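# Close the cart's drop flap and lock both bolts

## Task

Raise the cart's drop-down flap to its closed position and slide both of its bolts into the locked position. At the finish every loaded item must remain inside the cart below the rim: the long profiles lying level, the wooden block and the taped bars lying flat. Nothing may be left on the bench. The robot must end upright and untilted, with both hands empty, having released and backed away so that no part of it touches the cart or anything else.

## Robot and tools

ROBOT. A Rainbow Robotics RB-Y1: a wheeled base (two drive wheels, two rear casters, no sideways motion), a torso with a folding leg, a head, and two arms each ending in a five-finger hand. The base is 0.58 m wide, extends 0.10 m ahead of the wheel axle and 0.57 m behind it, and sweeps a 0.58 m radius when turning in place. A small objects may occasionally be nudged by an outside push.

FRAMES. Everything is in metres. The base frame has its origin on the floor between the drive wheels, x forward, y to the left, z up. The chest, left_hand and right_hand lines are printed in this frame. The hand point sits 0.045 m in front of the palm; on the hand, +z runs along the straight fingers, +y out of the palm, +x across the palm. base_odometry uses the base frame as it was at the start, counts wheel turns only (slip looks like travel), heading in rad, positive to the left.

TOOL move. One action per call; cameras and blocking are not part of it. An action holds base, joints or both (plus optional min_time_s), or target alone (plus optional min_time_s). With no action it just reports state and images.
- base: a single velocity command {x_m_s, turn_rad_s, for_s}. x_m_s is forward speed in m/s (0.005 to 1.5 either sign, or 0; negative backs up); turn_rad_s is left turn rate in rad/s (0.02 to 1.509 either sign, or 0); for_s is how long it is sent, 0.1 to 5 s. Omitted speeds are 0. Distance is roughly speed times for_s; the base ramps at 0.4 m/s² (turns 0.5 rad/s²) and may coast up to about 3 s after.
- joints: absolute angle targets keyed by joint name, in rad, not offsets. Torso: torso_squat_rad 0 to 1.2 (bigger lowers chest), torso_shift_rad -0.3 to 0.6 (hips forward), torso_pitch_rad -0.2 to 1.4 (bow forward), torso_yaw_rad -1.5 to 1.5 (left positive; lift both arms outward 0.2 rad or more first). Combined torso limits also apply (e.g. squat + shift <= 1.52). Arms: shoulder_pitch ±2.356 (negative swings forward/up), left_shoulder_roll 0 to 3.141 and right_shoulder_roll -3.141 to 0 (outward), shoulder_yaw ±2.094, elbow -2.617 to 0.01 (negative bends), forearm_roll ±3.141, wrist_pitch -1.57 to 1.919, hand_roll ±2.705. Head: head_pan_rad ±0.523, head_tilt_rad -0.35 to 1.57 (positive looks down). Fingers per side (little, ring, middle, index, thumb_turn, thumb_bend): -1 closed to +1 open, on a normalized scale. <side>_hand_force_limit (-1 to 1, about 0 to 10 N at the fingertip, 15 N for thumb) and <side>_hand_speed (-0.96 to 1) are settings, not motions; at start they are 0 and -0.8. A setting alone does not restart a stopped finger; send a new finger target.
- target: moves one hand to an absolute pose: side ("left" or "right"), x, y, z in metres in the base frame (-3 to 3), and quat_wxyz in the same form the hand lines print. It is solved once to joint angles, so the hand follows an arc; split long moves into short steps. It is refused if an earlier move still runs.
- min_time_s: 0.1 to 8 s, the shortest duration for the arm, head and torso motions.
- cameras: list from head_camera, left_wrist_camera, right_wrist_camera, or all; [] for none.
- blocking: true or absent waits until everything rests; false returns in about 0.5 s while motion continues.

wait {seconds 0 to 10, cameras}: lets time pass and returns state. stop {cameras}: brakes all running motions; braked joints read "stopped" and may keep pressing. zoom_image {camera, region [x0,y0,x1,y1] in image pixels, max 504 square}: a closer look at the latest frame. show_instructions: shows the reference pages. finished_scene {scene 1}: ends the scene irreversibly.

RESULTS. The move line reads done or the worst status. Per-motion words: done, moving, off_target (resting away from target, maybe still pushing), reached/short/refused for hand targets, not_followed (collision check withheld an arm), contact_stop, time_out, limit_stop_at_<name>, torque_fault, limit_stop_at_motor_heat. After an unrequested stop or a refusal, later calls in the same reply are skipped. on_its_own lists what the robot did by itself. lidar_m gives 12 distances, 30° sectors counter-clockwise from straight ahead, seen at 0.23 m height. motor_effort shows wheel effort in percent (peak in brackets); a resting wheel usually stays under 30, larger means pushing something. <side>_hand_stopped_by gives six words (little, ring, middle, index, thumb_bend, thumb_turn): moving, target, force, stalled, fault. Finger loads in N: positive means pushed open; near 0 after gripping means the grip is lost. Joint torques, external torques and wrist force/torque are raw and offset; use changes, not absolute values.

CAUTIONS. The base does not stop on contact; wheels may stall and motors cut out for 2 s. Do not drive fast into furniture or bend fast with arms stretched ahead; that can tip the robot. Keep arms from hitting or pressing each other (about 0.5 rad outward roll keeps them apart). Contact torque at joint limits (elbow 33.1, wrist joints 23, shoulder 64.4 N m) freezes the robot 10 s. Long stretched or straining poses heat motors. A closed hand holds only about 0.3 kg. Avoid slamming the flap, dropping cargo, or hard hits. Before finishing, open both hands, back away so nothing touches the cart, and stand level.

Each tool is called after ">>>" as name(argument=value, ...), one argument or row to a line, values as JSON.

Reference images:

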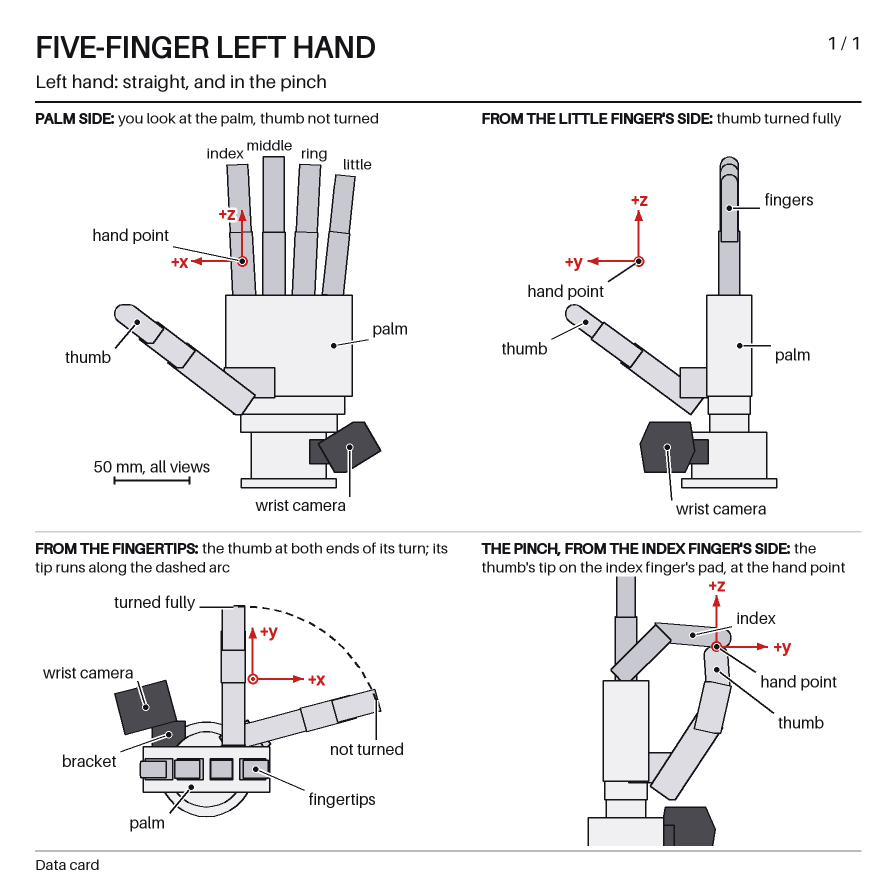

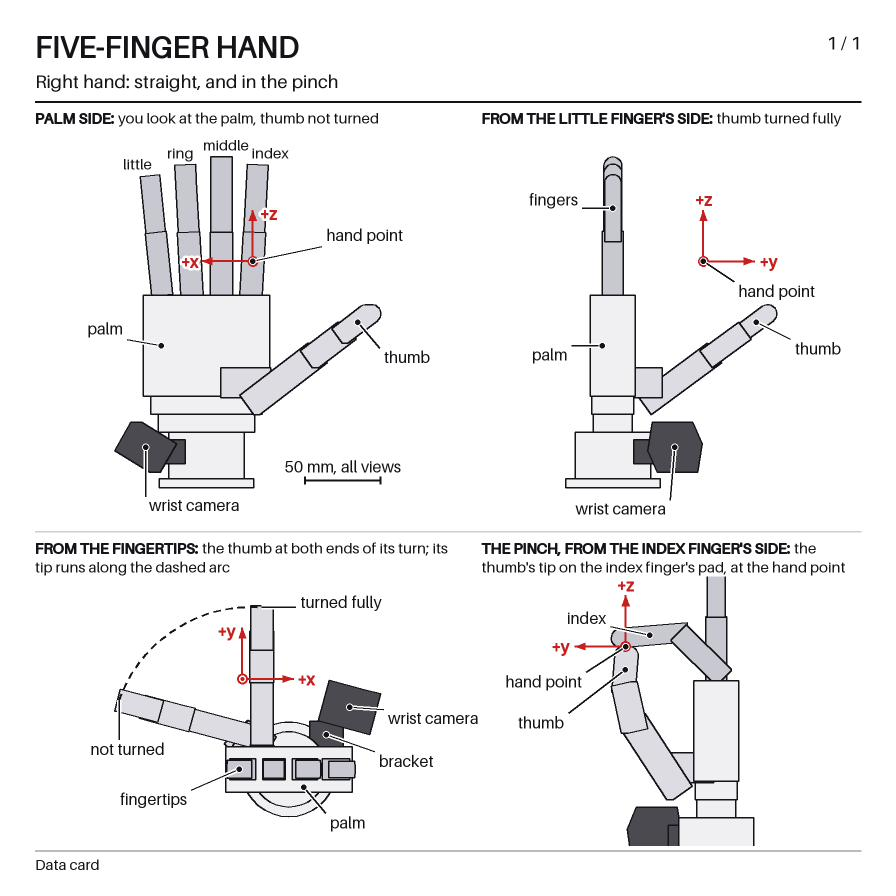

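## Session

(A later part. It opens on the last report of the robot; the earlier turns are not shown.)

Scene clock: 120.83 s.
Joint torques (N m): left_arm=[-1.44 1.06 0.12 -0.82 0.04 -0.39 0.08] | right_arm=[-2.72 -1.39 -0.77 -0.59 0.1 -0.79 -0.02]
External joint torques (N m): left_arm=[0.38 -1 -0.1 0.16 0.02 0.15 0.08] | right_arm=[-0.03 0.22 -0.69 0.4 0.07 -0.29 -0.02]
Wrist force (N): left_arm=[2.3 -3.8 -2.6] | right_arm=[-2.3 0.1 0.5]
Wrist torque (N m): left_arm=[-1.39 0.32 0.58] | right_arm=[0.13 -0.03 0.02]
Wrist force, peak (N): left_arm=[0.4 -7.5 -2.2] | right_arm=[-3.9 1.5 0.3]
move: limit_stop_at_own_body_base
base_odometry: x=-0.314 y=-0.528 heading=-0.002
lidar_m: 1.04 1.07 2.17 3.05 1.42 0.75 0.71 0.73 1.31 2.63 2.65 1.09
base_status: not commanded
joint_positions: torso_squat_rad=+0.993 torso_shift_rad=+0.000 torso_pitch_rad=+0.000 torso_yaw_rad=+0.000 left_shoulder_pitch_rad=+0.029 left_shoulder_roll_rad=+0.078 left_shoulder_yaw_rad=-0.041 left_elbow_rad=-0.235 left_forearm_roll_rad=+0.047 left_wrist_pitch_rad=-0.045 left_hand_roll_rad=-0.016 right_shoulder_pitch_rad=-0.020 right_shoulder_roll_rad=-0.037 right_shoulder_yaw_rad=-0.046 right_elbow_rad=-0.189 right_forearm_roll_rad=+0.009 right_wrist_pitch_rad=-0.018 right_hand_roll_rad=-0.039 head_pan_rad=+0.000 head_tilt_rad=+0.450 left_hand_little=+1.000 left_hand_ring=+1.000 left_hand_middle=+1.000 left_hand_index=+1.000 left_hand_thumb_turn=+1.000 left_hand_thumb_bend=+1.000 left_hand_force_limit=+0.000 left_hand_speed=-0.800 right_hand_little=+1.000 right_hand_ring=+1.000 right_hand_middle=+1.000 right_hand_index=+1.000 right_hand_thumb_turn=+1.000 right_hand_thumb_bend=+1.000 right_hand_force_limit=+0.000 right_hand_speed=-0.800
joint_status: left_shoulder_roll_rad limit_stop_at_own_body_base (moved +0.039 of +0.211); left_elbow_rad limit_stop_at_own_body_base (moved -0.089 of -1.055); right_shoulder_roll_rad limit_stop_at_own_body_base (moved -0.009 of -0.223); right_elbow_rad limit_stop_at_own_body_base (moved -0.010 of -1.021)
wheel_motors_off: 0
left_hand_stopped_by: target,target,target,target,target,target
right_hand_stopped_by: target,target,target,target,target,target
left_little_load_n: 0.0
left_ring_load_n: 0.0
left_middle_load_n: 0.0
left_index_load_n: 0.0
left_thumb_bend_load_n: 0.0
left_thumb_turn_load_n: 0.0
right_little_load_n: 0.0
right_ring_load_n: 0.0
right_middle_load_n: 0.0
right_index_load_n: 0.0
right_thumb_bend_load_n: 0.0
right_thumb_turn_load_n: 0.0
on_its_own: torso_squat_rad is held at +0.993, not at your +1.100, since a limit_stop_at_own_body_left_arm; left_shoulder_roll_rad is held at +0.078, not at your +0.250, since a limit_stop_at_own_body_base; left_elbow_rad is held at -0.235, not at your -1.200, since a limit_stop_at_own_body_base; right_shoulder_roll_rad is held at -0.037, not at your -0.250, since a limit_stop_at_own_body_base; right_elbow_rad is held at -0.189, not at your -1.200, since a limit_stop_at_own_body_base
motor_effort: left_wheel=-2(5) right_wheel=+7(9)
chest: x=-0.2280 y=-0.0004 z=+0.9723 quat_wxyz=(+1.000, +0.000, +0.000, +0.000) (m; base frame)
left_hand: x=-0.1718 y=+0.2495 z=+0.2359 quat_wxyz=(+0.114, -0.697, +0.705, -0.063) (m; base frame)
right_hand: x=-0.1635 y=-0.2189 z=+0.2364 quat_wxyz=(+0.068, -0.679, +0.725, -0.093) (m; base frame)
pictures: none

Stand up a bit first, then lift arms.

>>> move(
  joints={"torso_squat_rad": 0.6},
)

>>> move(
  joints={"left_shoulder_roll_rad": 0.3, "right_shoulder_roll_rad": -0.3, "left_elbow_rad": -1.5, "right_elbow_rad": -1.5},
  min_time_s=2,
)

>>> move(
  target={"side": "left", "x": 0.22, "y": 0.35, "z": 0.7, "quat_wxyz": [0.5, 0.5, 0.5, 0.5]},
  min_time_s=2,
)

>>> move(
  target={"side": "right", "x": 0.22, "y": -0.35, "z": 0.7, "quat_wxyz": [0.5, 0.5, 0.5, 0.5]},
  min_time_s=2,
  cameras=["all"],
)

Scene clock: 128.33 s.
Joint torques (N m): left_arm=[-1.12 1.2 0 -1.12 0.14 -0.43 0.2] | right_arm=[-2.41 -1.5 0 -0.86 0.01 -0.55 -0.41]
External joint torques (N m): left_arm=[0.69 -0.86 -0.21 -0.13 0.12 0.11 0.2] | right_arm=[0.28 0.1 0.08 0.14 -0.03 -0.04 -0.41]
Wrist force (N): left_arm=[2.3 -3.7 -2.5] | right_arm=[-2.0 -0.2 1.0]
Wrist torque (N m): left_arm=[-1.39 0.33 0.59] | right_arm=[0.07 -0.12 0.02]
Wrist force, peak (N): left_arm=[2.5 -3.8 -2.8] | right_arm=[-2.8 0.4 0.2]
move: done
base_odometry: x=-0.314 y=-0.528 heading=-0.002
lidar_m: 1.04 1.07 2.16 3.05 1.04 0.75 0.71 0.73 1.00 2.62 2.65 1.09
base_status: not commanded
joint_positions: torso_squat_rad=+0.600 torso_shift_rad=+0.000 torso_pitch_rad=+0.000 torso_yaw_rad=+0.000 left_shoulder_pitch_rad=+0.029 left_shoulder_roll_rad=+0.078 left_shoulder_yaw_rad=-0.041 left_elbow_rad=-0.235 left_forearm_roll_rad=+0.047 left_wrist_pitch_rad=-0.045 left_hand_roll_rad=-0.016 right_shoulder_pitch_rad=-0.020 right_shoulder_roll_rad=-0.037 right_shoulder_yaw_rad=-0.046 right_elbow_rad=-0.189 right_forearm_roll_rad=+0.009 right_wrist_pitch_rad=-0.018 right_hand_roll_rad=-0.039 head_pan_rad=+0.000 head_tilt_rad=+0.450 left_hand_little=+1.000 left_hand_ring=+1.000 left_hand_middle=+1.000 left_hand_index=+1.000 left_hand_thumb_turn=+1.000 left_hand_thumb_bend=+1.000 left_hand_force_limit=+0.000 left_hand_speed=-0.800 right_hand_little=+1.000 right_hand_ring=+1.000 right_hand_middle=+1.000 right_hand_index=+1.000 right_hand_thumb_turn=+1.000 right_hand_thumb_bend=+1.000 right_hand_force_limit=+0.000 right_hand_speed=-0.800
joint_status: all done
wheel_motors_off: 0
left_hand_stopped_by: target,target,target,target,target,target
right_hand_stopped_by: target,target,target,target,target,target
left_little_load_n: 0.0
left_ring_load_n: 0.0
left_middle_load_n: 0.0
left_index_load_n: 0.0
left_thumb_bend_load_n: 0.0
left_thumb_turn_load_n: 0.0
right_little_load_n: 0.0
right_ring_load_n: 0.0
right_middle_load_n: 0.0
right_index_load_n: 0.0
right_thumb_bend_load_n: 0.0
right_thumb_turn_load_n: 0.0
on_its_own: left_shoulder_roll_rad is held at +0.078, not at your +0.250, since a limit_stop_at_own_body_base; left_elbow_rad is held at -0.235, not at your -1.200, since a limit_stop_at_own_body_base; right_shoulder_roll_rad is held at -0.037, not at your -0.250, since a limit_stop_at_own_body_base; right_elbow_rad is held at -0.189, not at your -1.200, since a limit_stop_at_own_body_base
motor_effort: left_wheel=-1(2) right_wheel=+9(10)
chest: x=-0.2279 y=-0.0005 z=+1.1677 quat_wxyz=(+1.000, +0.000, +0.000, +0.000) (m; base frame)
left_hand: x=-0.1719 y=+0.2495 z=+0.4313 quat_wxyz=(+0.114, -0.697, +0.705, -0.063) (m; base frame)
right_hand: x=-0.1636 y=-0.2190 z=+0.4318 quat_wxyz=(+0.068, -0.679, +0.725, -0.093) (m; base frame)
pictures: none

Scene clock: 130.63 s.
Joint torques (N m): left_arm=[-9.18 5.33 3.47 -9.66 0.12 -1.68 0.06] | right_arm=[-11.44 -6.92 -3.47 -9.88 0.05 -1.97 -0.31]
External joint torques (N m): left_arm=[0.73 0.28 0.17 -0.45 0.01 0.18 0.06] | right_arm=[0.28 0.21 0.11 0.26 -0.12 0.05 -0.31]
Wrist force (N): left_arm=[3.4 0.2 -8.1] | right_arm=[-3.0 3.8 -5.1]
Wrist torque (N m): left_arm=[-0.80 0.07 0.56] | right_arm=[0.60 0.05 0.12]
Wrist force, peak (N): left_arm=[3.4 0.2 -8.1] | right_arm=[-3.3 4.0 -5.0]
move: done
base_odometry: x=-0.314 y=-0.528 heading=-0.002
lidar_m: 1.04 1.06 2.16 3.06 1.05 0.75 0.71 0.74 1.00 2.62 2.66 1.09
base_status: not commanded
joint_positions: torso_squat_rad=+0.600 torso_shift_rad=+0.000 torso_pitch_rad=+0.000 torso_yaw_rad=+0.000 left_shoulder_pitch_rad=+0.029 left_shoulder_roll_rad=+0.300 left_shoulder_yaw_rad=-0.041 left_elbow_rad=-1.500 left_forearm_roll_rad=+0.047 left_wrist_pitch_rad=-0.045 left_hand_roll_rad=-0.016 right_shoulder_pitch_rad=-0.020 right_shoulder_roll_rad=-0.300 right_shoulder_yaw_rad=-0.046 right_elbow_rad=-1.500 right_forearm_roll_rad=+0.009 right_wrist_pitch_rad=-0.018 right_hand_roll_rad=-0.039 head_pan_rad=+0.000 head_tilt_rad=+0.450 left_hand_little=+1.000 left_hand_ring=+1.000 left_hand_middle=+1.000 left_hand_index=+1.000 left_hand_thumb_turn=+1.000 left_hand_thumb_bend=+1.000 left_hand_force_limit=+0.000 left_hand_speed=-0.800 right_hand_little=+1.000 right_hand_ring=+1.000 right_hand_middle=+1.000 right_hand_index=+1.000 right_hand_thumb_turn=+1.000 right_hand_thumb_bend=+1.000 right_hand_force_limit=+0.000 right_hand_speed=-0.800
joint_status: all done
wheel_motors_off: 0
left_hand_stopped_by: target,target,target,target,target,target
right_hand_stopped_by: target,target,target,target,target,target
left_little_load_n: 0.0
left_ring_load_n: 0.0
left_middle_load_n: 0.0
left_index_load_n: 0.0
left_thumb_bend_load_n: 0.0
left_thumb_turn_load_n: 0.0
right_little_load_n: 0.0
right_ring_load_n: 0.0
right_middle_load_n: 0.0
right_index_load_n: 0.0
right_thumb_bend_load_n: 0.0
right_thumb_turn_load_n: 0.0
motor_effort: left_wheel=-1(1) right_wheel=+8(10)
chest: x=-0.2279 y=-0.0005 z=+1.1677 quat_wxyz=(+1.000, +0.000, +0.000, +0.000) (m; base frame)
left_hand: x=+0.3181 y=+0.2886 z=+0.8428 quat_wxyz=(+0.541, -0.436, +0.584, -0.420) (m; base frame)
right_hand: x=+0.3382 y=-0.3274 z=+0.8750 quat_wxyz=(+0.410, -0.556, +0.447, -0.568) (m; base frame)
pictures: none

Scene clock: 132.97 s.
Joint torques (N m): left_arm=[-7.99 4.66 0.32 -3.97 0.66 -1.52 0.37] | right_arm=[-11.52 -6.06 -3.64 -10.13 -0.01 -2.06 -0.16]
External joint torques (N m): left_arm=[0.52 0.46 0.69 -0.65 0.14 0.18 0.37] | right_arm=[0.21 1.07 -0.07 0.01 -0.18 -0.04 -0.16]
Wrist force (N): left_arm=[2.1 -10.9 -5.6] | right_arm=[-2.9 4.0 -4.8]
Wrist torque (N m): left_arm=[-1.77 0.27 0.74] | right_arm=[0.63 0.03 0.15]
Wrist force, peak (N): left_arm=[2.7 -11.1 -6.0] | right_arm=[-3.9 4.6 -4.7]
move: short
base_odometry: x=-0.314 y=-0.528 heading=-0.002
lidar_m: 1.03 1.07 2.16 3.06 1.04 0.76 0.71 0.73 1.00 2.62 2.64 1.09
base_status: not commanded
joint_positions: torso_squat_rad=+0.600 torso_shift_rad=+0.000 torso_pitch_rad=+0.000 torso_yaw_rad=+0.000 left_shoulder_pitch_rad=-0.268 left_shoulder_roll_rad=+0.068 left_shoulder_yaw_rad=+1.100 left_elbow_rad=-0.270 left_forearm_roll_rad=-1.223 left_wrist_pitch_rad=-0.819 left_hand_roll_rad=-2.705 right_shoulder_pitch_rad=-0.020 right_shoulder_roll_rad=-0.300 right_shoulder_yaw_rad=-0.046 right_elbow_rad=-1.500 right_forearm_roll_rad=+0.009 right_wrist_pitch_rad=-0.018 right_hand_roll_rad=-0.039 head_pan_rad=+0.000 head_tilt_rad=+0.450 left_hand_little=+1.000 left_hand_ring=+1.000 left_hand_middle=+1.000 left_hand_index=+1.000 left_hand_thumb_turn=+1.000 left_hand_thumb_bend=+1.000 left_hand_force_limit=+0.000 left_hand_speed=-0.800 right_hand_little=+1.000 right_hand_ring=+1.000 right_hand_middle=+1.000 right_hand_index=+1.000 right_hand_thumb_turn=+1.000 right_hand_thumb_bend=+1.000 right_hand_force_limit=+0.000 right_hand_speed=-0.800
joint_status: all done
wheel_motors_off: 0
left_hand_stopped_by: target,target,target,target,target,target
right_hand_stopped_by: target,target,target,target,target,target
left_little_load_n: 0.0
left_ring_load_n: 0.0
left_middle_load_n: 0.0
left_index_load_n: 0.0
left_thumb_bend_load_n: 0.0
left_thumb_turn_load_n: 0.0
right_little_load_n: 0.0
right_ring_load_n: 0.0
right_middle_load_n: 0.0
right_index_load_n: 0.0
right_thumb_bend_load_n: 0.0
right_thumb_turn_load_n: 0.0
motor_effort: left_wheel=-1(1) right_wheel=+9(10)
chest: x=-0.2279 y=-0.0005 z=+1.1677 quat_wxyz=(+1.000, +0.000, +0.000, +0.000) (m; base frame)
left_hand: x=+0.2197 y=+0.3497 z=+0.7006 quat_wxyz=(+0.404, +0.559, +0.609, +0.391) (m; base frame)
left_hand_status: short (checked arc, as near as the solve gets, planned for 2.0 s): 1 mm and 21.9 deg off. The place is met; only the turn is off.
right_hand: x=+0.3382 y=-0.3275 z=+0.8750 quat_wxyz=(+0.410, -0.556, +0.447, -0.568) (m; base frame)
pictures: none

Scene clock: 135.53 s.
Joint torques (N m): left_arm=[-8.26 4.9 0.27 -4.14 0.74 -1.62 0.41] | right_arm=[-10.52 -4.69 -1.22 -4.01 -0.69 -1.8 -0.36]
External joint torques (N m): left_arm=[0.24 0.7 0.64 -0.82 0.21 0.08 0.42] | right_arm=[-1.06 0.23 -1.72 -0.26 -0.21 0.06 -0.36]
Wrist force (N): left_arm=[2.0 -10.9 -5.9] | right_arm=[-1.9 -6.4 -2.6]
Wrist torque (N m): left_arm=[-1.74 0.28 0.72] | right_arm=[-0.14 -0.04 0.05]
Wrist force, peak (N): left_arm=[2.0 -10.9 -5.9] | right_arm=[-6.8 -1.5 -5.1]
move: short
base_odometry: x=-0.314 y=-0.528 heading=-0.002
lidar_m: 1.04 1.07 2.16 3.05 1.04 0.75 0.71 0.73 0.99 2.63 2.66 1.10
base_status: not commanded
joint_positions: torso_squat_rad=+0.600 torso_shift_rad=+0.000 torso_pitch_rad=+0.000 torso_yaw_rad=+0.000 left_shoulder_pitch_rad=-0.268 left_shoulder_roll_rad=+0.068 left_shoulder_yaw_rad=+1.100 left_elbow_rad=-0.270 left_forearm_roll_rad=-1.223 left_wrist_pitch_rad=-0.819 left_hand_roll_rad=-2.705 right_shoulder_pitch_rad=-0.269 right_shoulder_roll_rad=-0.066 right_shoulder_yaw_rad=-1.112 right_elbow_rad=-0.271 right_forearm_roll_rad=+1.236 right_wrist_pitch_rad=-0.823 right_hand_roll_rad=+2.705 head_pan_rad=+0.000 head_tilt_rad=+0.450 left_hand_little=+1.000 left_hand_ring=+1.000 left_hand_middle=+1.000 left_hand_index=+1.000 left_hand_thumb_turn=+1.000 left_hand_thumb_bend=+1.000 left_hand_force_limit=+0.000 left_hand_speed=-0.800 right_hand_little=+1.000 right_hand_ring=+1.000 right_hand_middle=+1.000 right_hand_index=+1.000 right_hand_thumb_turn=+1.000 right_hand_thumb_bend=+1.000 right_hand_force_limit=+0.000 right_hand_speed=-0.800
joint_status: all done
wheel_motors_off: 0
left_hand_stopped_by: target,target,target,target,target,target
right_hand_stopped_by: target,target,target,target,target,target
left_little_load_n: 0.0
left_ring_load_n: 0.0
left_middle_load_n: 0.0
left_index_load_n: 0.0
left_thumb_bend_load_n: 0.0
left_thumb_turn_load_n: 0.5
right_little_load_n: 0.0
right_ring_load_n: 0.0
right_middle_load_n: 0.0
right_index_load_n: 0.0
right_thumb_bend_load_n: 0.0
right_thumb_turn_load_n: 0.0
motor_effort: left_wheel=-1(1) right_wheel=+10(10)
chest: x=-0.2280 y=-0.0005 z=+1.1677 quat_wxyz=(+1.000, +0.000, +0.000, +0.000) (m; base frame)
left_hand: x=+0.2197 y=+0.3497 z=+0.7006 quat_wxyz=(+0.404, +0.559, +0.609, +0.391) (m; base frame)
right_hand: x=+0.2197 y=-0.3497 z=+0.7006 quat_wxyz=(-0.392, -0.608, -0.559, -0.405) (m; base frame)
right_hand_status: short (checked arc, as near as the solve gets, planned for 2.0 s): 1 mm and 21.7 deg off. The place is met; only the turn is off.
pictures: head_camera, left_wrist_camera, right_wrist_camera
camera_calibration:
head_camera: T_world_to_cam=[[-0.0020644, -0.999591, -0.028538, 0.0342227], [-0.432593, 0.0266223, -0.901196, 1.2096], [0.901587, 0.0104849, -0.432471, 0.722965], [0, 0, 0, 1]] pos_world=[-0.12848, -0.00557388, 1.40373]
left_wrist_camera: T_world_to_cam=[[-0.337026, 0.202715, -0.919413, 0.651398], [-0.389075, 0.859271, 0.332077, -0.438284], [0.857341, 0.469639, -0.210725, -0.0868015], [0, 0, 0, 1]] pos_world=[0.123431, 0.285322, 0.726156]
right_wrist_camera: T_world_to_cam=[[0.332592, 0.157414, 0.929841, -0.667719], [-0.441419, -0.845312, 0.300994, -0.414314], [0.833386, -0.510557, -0.211658, -0.0976005], [0, 0, 0, 1]] pos_world=[0.120531, -0.294947, 0.72492]

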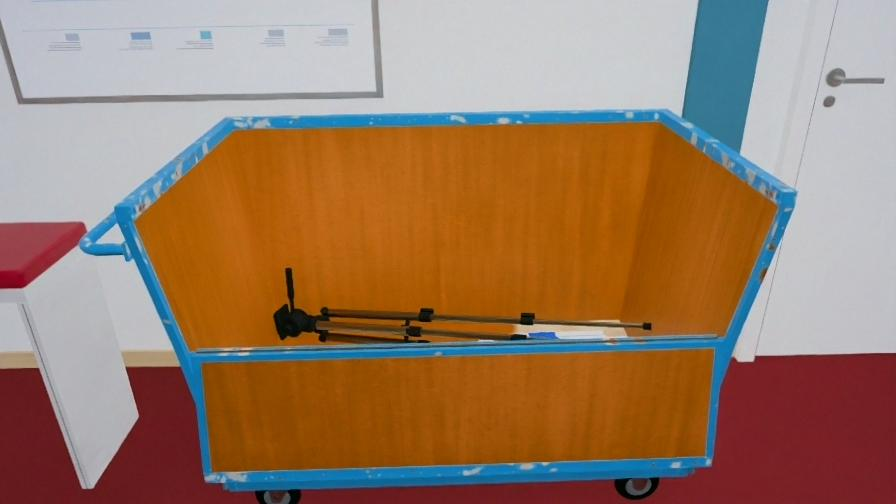

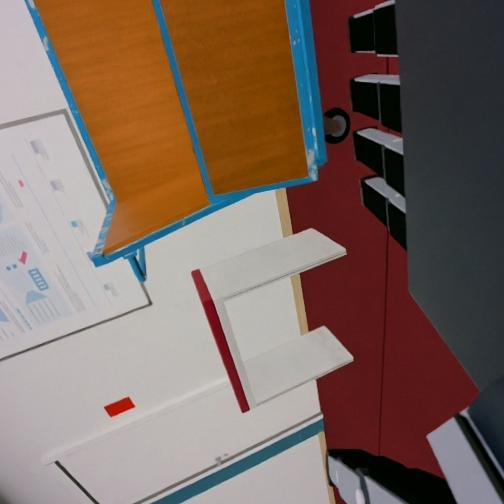

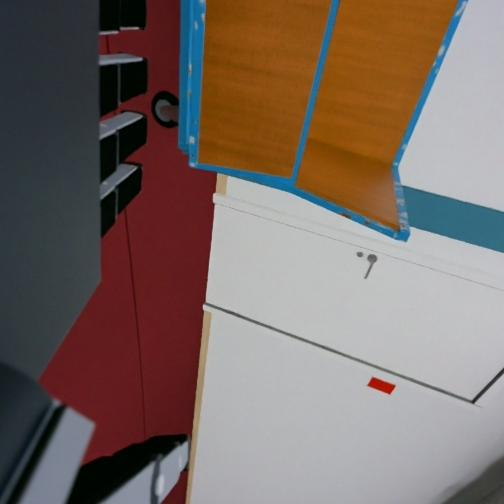

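>>> zoom_image(
  camera="left_wrist_camera",
  region=[200, 80, 360, 240],
)

>>> zoom_image(
  camera="right_wrist_camera",
  region=[150, 60, 310, 220],
)

Scaled by 3.150 from the camera's 504x504 image, which has a finer 720x720 frame.

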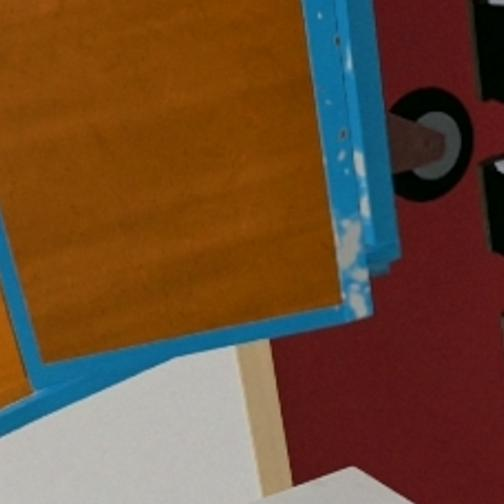

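Scaled by 3.150 from the camera's 504x504 image, which has a finer 720x720 frame.

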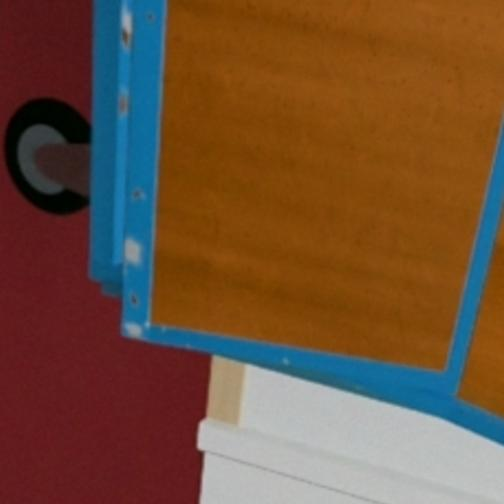

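>>> move(
  joints={"left_shoulder_pitch_rad": 0.0, "left_shoulder_roll_rad": 0.35, "left_shoulder_yaw_rad": 0, "left_elbow_rad": -1.6, "left_forearm_roll_rad": 0.0, "left_wrist_pitch_rad": 0, "left_hand_roll_rad": 0, "right_shoulder_pitch_rad": 0.0, "right_shoulder_roll_rad": -0.35, "right_shoulder_yaw_rad": 0, "right_elbow_rad": -1.6, "right_forearm_roll_rad": 0.0, "right_wrist_pitch_rad": 0, "right_hand_roll_rad": 0},
  min_time_s=2.5,
)

>>> move(
  joints={"torso_squat_rad": 1.15, "torso_shift_rad": 0.25, "torso_pitch_rad": 0.5},
  min_time_s=2.5,
  cameras=["all"],
)

Scene clock: 163.87 s.
Joint torques (N m): left_arm=[-9.55 6.58 4.38 -10.09 0.13 -1.81 0.03] | right_arm=[-11.09 -6.65 -3.19 -10.25 0.1 -2.2 -0.24]
External joint torques (N m): left_arm=[0.99 0.55 0.49 -0.84 0.04 -0.01 0.03] | right_arm=[0.42 0.58 1.04 -0.2 -0.07 -0.22 -0.25]
Wrist force (N): left_arm=[3.7 0.1 -8.3] | right_arm=[-3.6 3.6 -5.6]
Wrist torque (N m): left_arm=[-0.79 0.06 0.61] | right_arm=[0.66 0.14 0.10]
Wrist force, peak (N): left_arm=[5.7 -10.0 -6.4] | right_arm=[-7.1 -1.8 -4.8]
move: done
base_odometry: x=-0.314 y=-0.528 heading=-0.002
lidar_m: 1.04 1.07 2.16 3.06 1.05 0.76 0.71 0.74 1.00 2.62 2.65 1.10
base_status: not commanded
joint_positions: torso_squat_rad=+0.600 torso_shift_rad=+0.000 torso_pitch_rad=+0.000 torso_yaw_rad=+0.000 left_shoulder_pitch_rad=+0.000 left_shoulder_roll_rad=+0.350 left_shoulder_yaw_rad=+0.000 left_elbow_rad=-1.600 left_forearm_roll_rad=+0.000 left_wrist_pitch_rad=+0.000 left_hand_roll_rad=+0.000 right_shoulder_pitch_rad=+0.000 right_shoulder_roll_rad=-0.350 right_shoulder_yaw_rad=+0.000 right_elbow_rad=-1.600 right_forearm_roll_rad=+0.000 right_wrist_pitch_rad=+0.000 right_hand_roll_rad=+0.000 head_pan_rad=+0.000 head_tilt_rad=+0.450 left_hand_little=+1.000 left_hand_ring=+1.000 left_hand_middle=+1.000 left_hand_index=+1.000 left_hand_thumb_turn=+1.000 left_hand_thumb_bend=+1.000 left_hand_force_limit=+0.000 left_hand_speed=-0.800 right_hand_little=+1.000 right_hand_ring=+1.000 right_hand_middle=+1.000 right_hand_index=+1.000 right_hand_thumb_turn=+1.000 right_hand_thumb_bend=+1.000 right_hand_force_limit=+0.000 right_hand_speed=-0.800
joint_status: all done
wheel_motors_off: 0
left_hand_stopped_by: target,target,target,target,target,target
right_hand_stopped_by: target,target,target,target,target,target
left_little_load_n: 0.0
left_ring_load_n: 0.0
left_middle_load_n: -0.5
left_index_load_n: 0.0
left_thumb_bend_load_n: 0.0
left_thumb_turn_load_n: 0.0
right_little_load_n: 0.0
right_ring_load_n: 0.0
right_middle_load_n: 0.0
right_index_load_n: -0.5
right_thumb_bend_load_n: 0.0
right_thumb_turn_load_n: 0.0
motor_effort: left_wheel=-1(1) right_wheel=+8(10)
chest: x=-0.2280 y=-0.0005 z=+1.1677 quat_wxyz=(+1.000, +0.000, +0.000, +0.000) (m; base frame)
left_hand: x=+0.3382 y=+0.3113 z=+0.9070 quat_wxyz=(+0.585, -0.397, +0.574, -0.413) (m; base frame)
right_hand: x=+0.3383 y=-0.3119 z=+0.9069 quat_wxyz=(+0.414, -0.573, +0.397, -0.585) (m; base frame)
pictures: none

Scene clock: 166.67 s.
Joint torques (N m): left_arm=[-0.5 5.92 3.86 -8.29 0.07 -1.62 0.07] | right_arm=[0.39 -6.68 -2.98 -8.4 0.24 -1.88 -0.28]
External joint torques (N m): left_arm=[0.41 0.63 0.41 -0.57 -0.01 0.02 0.08] | right_arm=[0.91 -0.34 0.92 -0.05 0.09 -0.1 -0.28]
Wrist force (N): left_arm=[3.4 -0.3 -5.6] | right_arm=[-3.5 3.8 -2.5]
Wrist torque (N m): left_arm=[-0.95 0.18 0.60] | right_arm=[0.51 0.09 0.03]
Wrist force, peak (N): left_arm=[3.7 -0.1 -8.5] | right_arm=[-3.8 4.0 -5.6]
move: done
base_odometry: x=-0.314 y=-0.528 heading=-0.002
lidar_m: 1.04 1.07 2.16 3.06 1.04 0.75 0.71 0.73 0.98 2.62 2.65 1.09
base_status: not commanded
joint_positions: torso_squat_rad=+1.150 torso_shift_rad=+0.250 torso_pitch_rad=+0.500 torso_yaw_rad=+0.000 left_shoulder_pitch_rad=+0.000 left_shoulder_roll_rad=+0.350 left_shoulder_yaw_rad=+0.000 left_elbow_rad=-1.600 left_forearm_roll_rad=+0.000 left_wrist_pitch_rad=+0.000 left_hand_roll_rad=+0.000 right_shoulder_pitch_rad=+0.000 right_shoulder_roll_rad=-0.350 right_shoulder_yaw_rad=+0.000 right_elbow_rad=-1.600 right_forearm_roll_rad=+0.000 right_wrist_pitch_rad=+0.000 right_hand_roll_rad=+0.000 head_pan_rad=+0.000 head_tilt_rad=+0.450 left_hand_little=+1.000 left_hand_ring=+1.000 left_hand_middle=+1.000 left_hand_index=+1.000 left_hand_thumb_turn=+1.000 left_hand_thumb_bend=+1.000 left_hand_force_limit=+0.000 left_hand_speed=-0.800 right_hand_little=+1.000 right_hand_ring=+1.000 right_hand_middle=+1.000 right_hand_index=+1.000 right_hand_thumb_turn=+1.000 right_hand_thumb_bend=+1.000 right_hand_force_limit=+0.000 right_hand_speed=-0.800
joint_status: all done
wheel_motors_off: 0
left_hand_stopped_by: target,target,target,target,target,target
right_hand_stopped_by: target,target,target,target,target,target
left_little_load_n: 0.0
left_ring_load_n: 0.0
left_middle_load_n: 0.0
left_index_load_n: 0.0
left_thumb_bend_load_n: 0.0
left_thumb_turn_load_n: -0.5
right_little_load_n: 0.0
right_ring_load_n: 0.0
right_middle_load_n: 0.0
right_index_load_n: 0.0
right_thumb_bend_load_n: 0.0
right_thumb_turn_load_n: 0.0
motor_effort: left_wheel=+0(1) right_wheel=+9(12)
chest: x=-0.0089 y=-0.0003 z=+0.8291 quat_wxyz=(+0.969, +0.000, +0.247, +0.000) (m; base frame)
left_hand: x=+0.3629 y=+0.3115 z=+0.3289 quat_wxyz=(+0.425, -0.487, +0.701, -0.302) (m; base frame)
right_hand: x=+0.3630 y=-0.3117 z=+0.3286 quat_wxyz=(+0.303, -0.700, +0.487, -0.425) (m; base frame)
pictures: head_camera, left_wrist_camera, right_wrist_camera
camera_calibration:
head_camera: T_world_to_cam=[[-0.0153553, -0.999592, -0.0240766, 0.0213697], [-0.811716, 0.0265225, -0.58345, 0.732379], [0.583851, 0.0105843, -0.811792, 0.690649], [0, 0, 0, 1]] pos_world=[0.191576, -0.00537358, 0.988485]
left_wrist_camera: T_world_to_cam=[[0.390361, -0.582905, 0.712629, -0.190335], [-0.648534, -0.723499, -0.236545, 0.547862], [0.653469, -0.369826, -0.660459, 0.21343], [0, 0, 0, 1]] pos_world=[0.290137, 0.364362, 0.406194]
right_wrist_camera: T_world_to_cam=[[-0.406539, -0.543346, -0.734508, 0.221334], [-0.66021, 0.73043, -0.174913, 0.520008], [0.631544, 0.413821, -0.655671, 0.231034], [0, 0, 0, 1]] pos_world=[0.287388, -0.355175, 0.40501]

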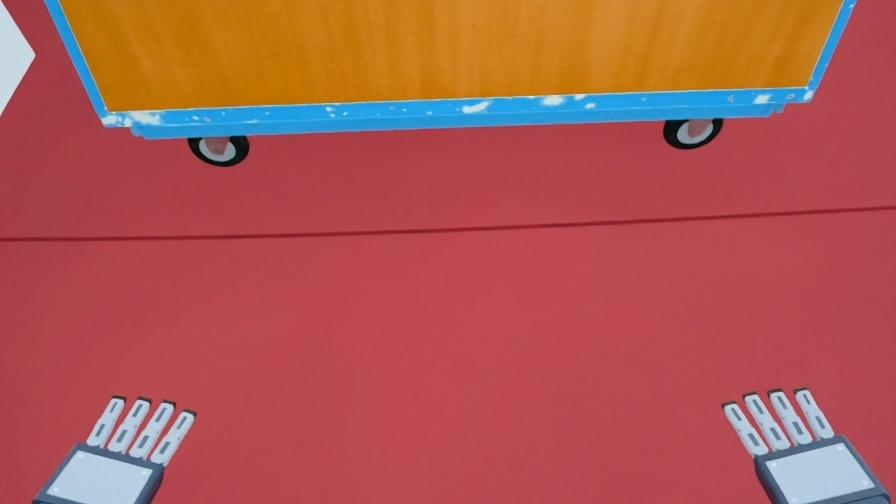

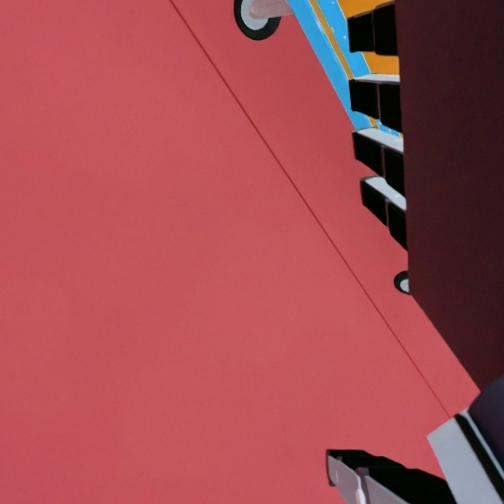

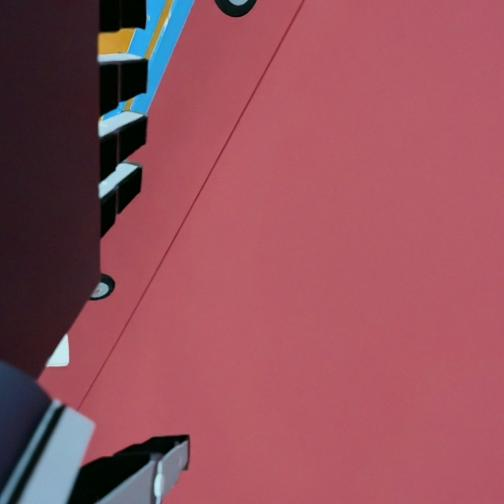

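>>> zoom_image(
  camera="left_wrist_camera",
  region=[250, 0, 400, 150],
)

>>> zoom_image(
  camera="right_wrist_camera",
  region=[90, 0, 240, 150],
)

>>> zoom_image(
  camera="head_camera",
  region=[40, 0, 300, 200],
)

Scaled by 3.360 from the camera's 504x504 image, which has a finer 720x720 frame.

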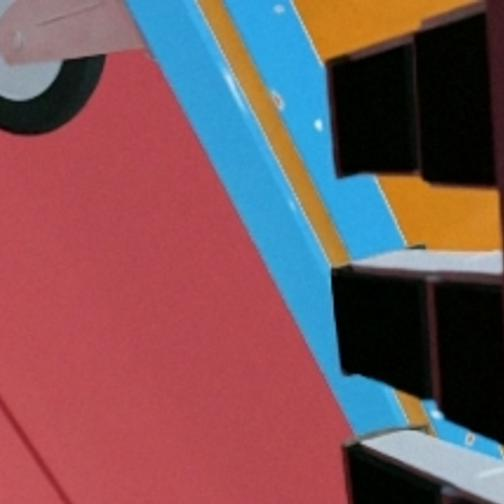

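Scaled by 3.360 from the camera's 504x504 image, which has a finer 720x720 frame.

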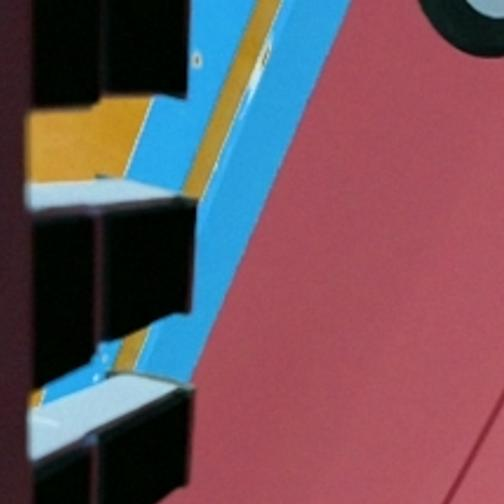

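Scaled by 1.938 from the camera's 896x504 image, which has a finer 1280x720 frame.

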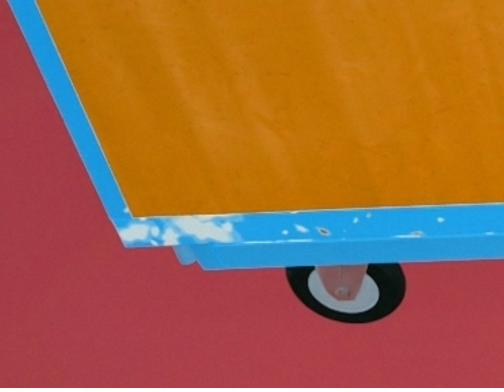

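>>> move(
  base={"x_m_s": 0.2, "for_s": 1.5},
  cameras=["all"],
)

>>> zoom_image(
  camera="left_wrist_camera",
  region=[200, 0, 400, 200],
)

Scene clock: 177.30 s.
Joint torques (N m): left_arm=[-0.1 6.09 3.5 -8.2 0.14 -1.62 0.1] | right_arm=[-0.36 -6.52 -3.09 -8.15 0.02 -1.96 -0.09]
External joint torques (N m): left_arm=[0.81 0.8 0.06 -0.48 0.06 0.02 0.1] | right_arm=[0.15 -0.18 0.81 0.2 -0.14 -0.17 -0.09]
Wrist force (N): left_arm=[3.4 -0.5 -5.9] | right_arm=[-3.4 2.8 -3.4]
Wrist torque (N m): left_arm=[-0.96 0.17 0.62] | right_arm=[0.38 0.08 0.03]
Wrist force, peak (N): left_arm=[3.7 -0.6 -5.9] | right_arm=[-3.9 4.0 -3.3]
move: done
base_odometry: x=-0.014 y=-0.529 heading=-0.002
lidar_m: 0.74 0.76 1.40 4.29 1.47 1.06 1.01 1.03 1.41 3.73 2.22 0.78
base_status: done (sent for 1.5 of 1.5 s)
joint_positions: torso_squat_rad=+1.150 torso_shift_rad=+0.250 torso_pitch_rad=+0.500 torso_yaw_rad=+0.000 left_shoulder_pitch_rad=+0.000 left_shoulder_roll_rad=+0.350 left_shoulder_yaw_rad=+0.000 left_elbow_rad=-1.600 left_forearm_roll_rad=+0.000 left_wrist_pitch_rad=+0.000 left_hand_roll_rad=+0.000 right_shoulder_pitch_rad=+0.000 right_shoulder_roll_rad=-0.350 right_shoulder_yaw_rad=+0.000 right_elbow_rad=-1.600 right_forearm_roll_rad=+0.000 right_wrist_pitch_rad=+0.000 right_hand_roll_rad=+0.000 head_pan_rad=+0.000 head_tilt_rad=+0.450 left_hand_little=+1.000 left_hand_ring=+1.000 left_hand_middle=+1.000 left_hand_index=+1.000 left_hand_thumb_turn=+1.000 left_hand_thumb_bend=+1.000 left_hand_force_limit=+0.000 left_hand_speed=-0.800 right_hand_little=+1.000 right_hand_ring=+1.000 right_hand_middle=+1.000 right_hand_index=+1.000 right_hand_thumb_turn=+1.000 right_hand_thumb_bend=+1.000 right_hand_force_limit=+0.000 right_hand_speed=-0.800
joint_status: not commanded
wheel_motors_off: 0
left_hand_stopped_by: target,target,target,target,target,target
right_hand_stopped_by: target,target,target,target,target,target
left_little_load_n: 0.0
left_ring_load_n: 0.0
left_middle_load_n: 0.0
left_index_load_n: 0.0
left_thumb_bend_load_n: 0.0
left_thumb_turn_load_n: 0.0
right_little_load_n: 0.0
right_ring_load_n: 0.0
right_middle_load_n: 0.0
right_index_load_n: 0.0
right_thumb_bend_load_n: 0.0
right_thumb_turn_load_n: -0.5
motor_effort: left_wheel=+0(22) right_wheel=-1(29)
chest: x=-0.0089 y=-0.0003 z=+0.8291 quat_wxyz=(+0.969, +0.000, +0.247, +0.000) (m; base frame)
left_hand: x=+0.3630 y=+0.3115 z=+0.3290 quat_wxyz=(+0.425, -0.487, +0.701, -0.302) (m; base frame)
right_hand: x=+0.3629 y=-0.3118 z=+0.3286 quat_wxyz=(+0.303, -0.700, +0.487, -0.425) (m; base frame)
pictures: head_camera, left_wrist_camera, right_wrist_camera
camera_calibration:
head_camera: T_world_to_cam=[[-0.0153553, -0.999592, -0.0240766, 0.0213697], [-0.811716, 0.0265225, -0.58345, 0.732379], [0.583851, 0.0105843, -0.811792, 0.690649], [0, 0, 0, 1]] pos_world=[0.191576, -0.00537358, 0.988485]
left_wrist_camera: T_world_to_cam=[[0.390243, -0.582915, 0.712686, -0.19043], [-0.648503, -0.72349, -0.236654, 0.547983], [0.65357, -0.369827, -0.660359, 0.213361], [0, 0, 0, 1]] pos_world=[0.290236, 0.364362, 0.406294]
right_wrist_camera: T_world_to_cam=[[-0.406645, -0.543417, -0.734397, 0.221294], [-0.660218, 0.730425, -0.174906, 0.520006], [0.631468, 0.413737, -0.655797, 0.231077], [0, 0, 0, 1]] pos_world=[0.287388, -0.355175, 0.405009]

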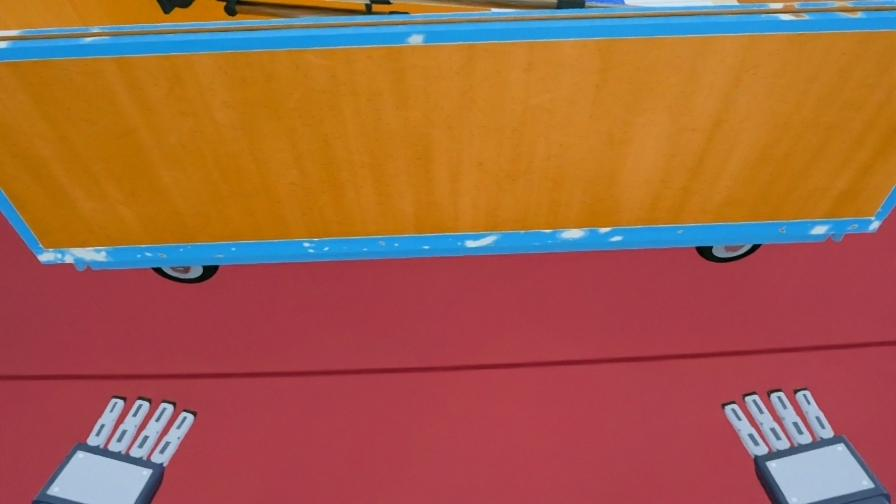

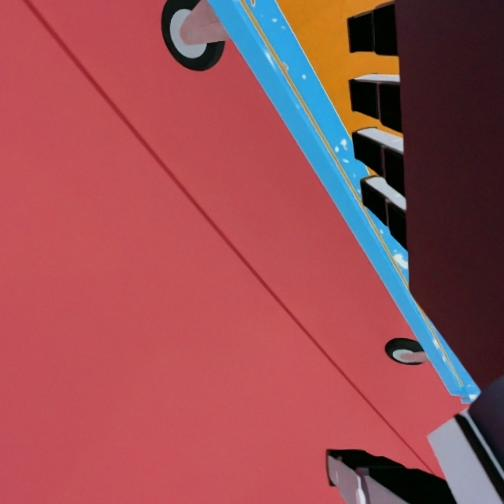

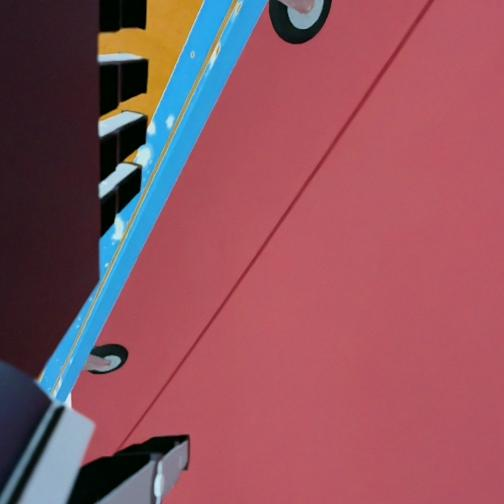

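Scaled by 2.520 from the camera's 504x504 image, which has a finer 720x720 frame.

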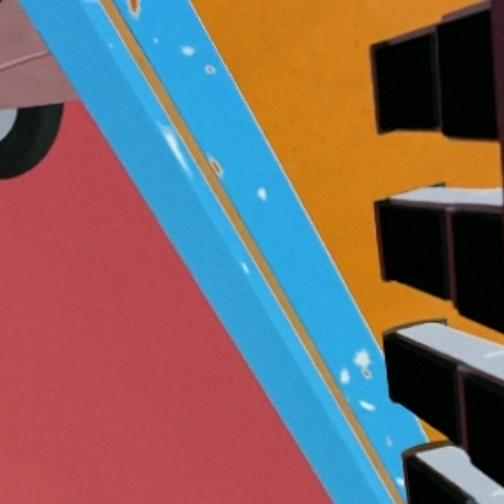

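>>> move(
  target={"side": "left", "x": 0.45, "y": 0.42, "z": 0.2, "quat_wxyz": [0.5, -0.5, 0.5, -0.5]},
  min_time_s=2.5,
  cameras=["left_wrist_camera"],
)

>>> zoom_image(
  camera="left_wrist_camera",
  region=[100, 0, 400, 300],
)

Scene clock: 185.90 s.
Joint torques (N m): left_arm=[-9.71 10.37 1.83 -4.97 0.21 -1.45 -0.11] | right_arm=[-0.53 -6.78 -3.22 -8.01 0.19 -1.82 0]
External joint torques (N m): left_arm=[0.21 0.75 1.05 0.05 0.14 0.08 -0.1] | right_arm=[-0.02 -0.45 0.69 0.34 0.03 -0.03 0]
Wrist force (N): left_arm=[2.9 -0.9 -4.8] | right_arm=[-3.4 3.3 -2.8]
Wrist torque (N m): left_arm=[-1.06 0.27 0.50] | right_arm=[0.45 0.10 0.06]
Wrist force, peak (N): left_arm=[3.6 -0.3 -6.0] | right_arm=[-3.7 3.9 -3.5]
move: short
base_odometry: x=-0.014 y=-0.529 heading=-0.002
lidar_m: 0.74 0.76 1.41 4.29 1.48 1.07 1.01 1.04 1.40 3.72 2.22 0.78
base_status: not commanded
joint_positions: torso_squat_rad=+1.150 torso_shift_rad=+0.250 torso_pitch_rad=+0.500 torso_yaw_rad=+0.000 left_shoulder_pitch_rad=-0.815 left_shoulder_roll_rad=+0.383 left_shoulder_yaw_rad=+0.251 left_elbow_rad=-0.267 left_forearm_roll_rad=+0.303 left_wrist_pitch_rad=-0.222 left_hand_roll_rad=-0.184 right_shoulder_pitch_rad=+0.000 right_shoulder_roll_rad=-0.350 right_shoulder_yaw_rad=+0.000 right_elbow_rad=-1.600 right_forearm_roll_rad=+0.000 right_wrist_pitch_rad=+0.000 right_hand_roll_rad=+0.000 head_pan_rad=+0.000 head_tilt_rad=+0.450 left_hand_little=+1.000 left_hand_ring=+1.000 left_hand_middle=+1.000 left_hand_index=+1.000 left_hand_thumb_turn=+1.000 left_hand_thumb_bend=+1.000 left_hand_force_limit=+0.000 left_hand_speed=-0.800 right_hand_little=+1.000 right_hand_ring=+1.000 right_hand_middle=+1.000 right_hand_index=+1.000 right_hand_thumb_turn=+1.000 right_hand_thumb_bend=+1.000 right_hand_force_limit=+0.000 right_hand_speed=-0.800
joint_status: all done
wheel_motors_off: 0
left_hand_stopped_by: target,target,target,target,target,target
right_hand_stopped_by: target,target,target,target,target,target
left_little_load_n: 0.0
left_ring_load_n: 0.0
left_middle_load_n: 0.0
left_index_load_n: 0.0
left_thumb_bend_load_n: 0.0
left_thumb_turn_load_n: 0.0
right_little_load_n: 0.0
right_ring_load_n: 0.0
right_middle_load_n: 0.0
right_index_load_n: 0.0
right_thumb_bend_load_n: -0.5
right_thumb_turn_load_n: 0.0
motor_effort: left_wheel=+0(1) right_wheel=+0(2)
chest: x=-0.0089 y=-0.0003 z=+0.8291 quat_wxyz=(+0.969, +0.000, +0.247, +0.000) (m; base frame)
left_hand: x=+0.4386 y=+0.4143 z=+0.2186 quat_wxyz=(+0.389, -0.672, +0.601, -0.190) (m; base frame)
left_hand_status: short (checked arc, as near as the solve gets, planned for 2.5 s): 23 mm and 44.4 deg off.
right_hand: x=+0.3629 y=-0.3118 z=+0.3286 quat_wxyz=(+0.303, -0.700, +0.487, -0.425) (m; base frame)
pictures: left_wrist_camera
camera_calibration:
left_wrist_camera: T_world_to_cam=[[0.71082, -0.273035, 0.648219, -0.336233], [-0.307109, -0.949573, -0.0631997, 0.551329], [0.632787, -0.15415, -0.758827, 0.0703372], [0, 0, 0, 1]] pos_world=[0.363811, 0.442566, 0.30617]

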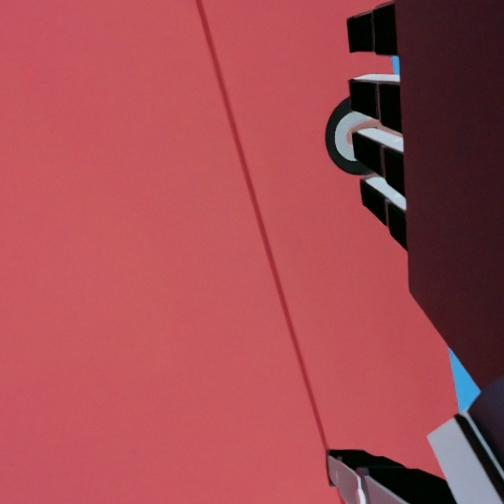

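Scaled by 1.680 from the camera's 504x504 image, which has a finer 720x720 frame.

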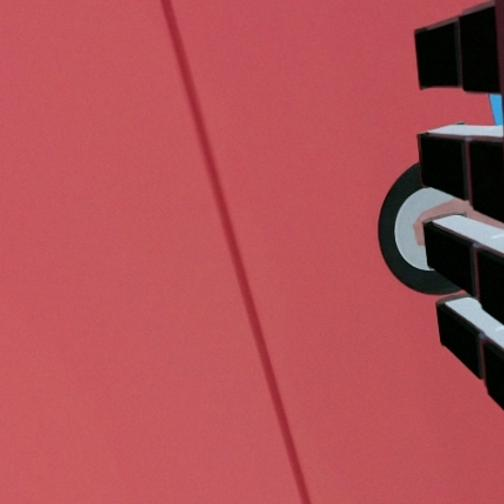

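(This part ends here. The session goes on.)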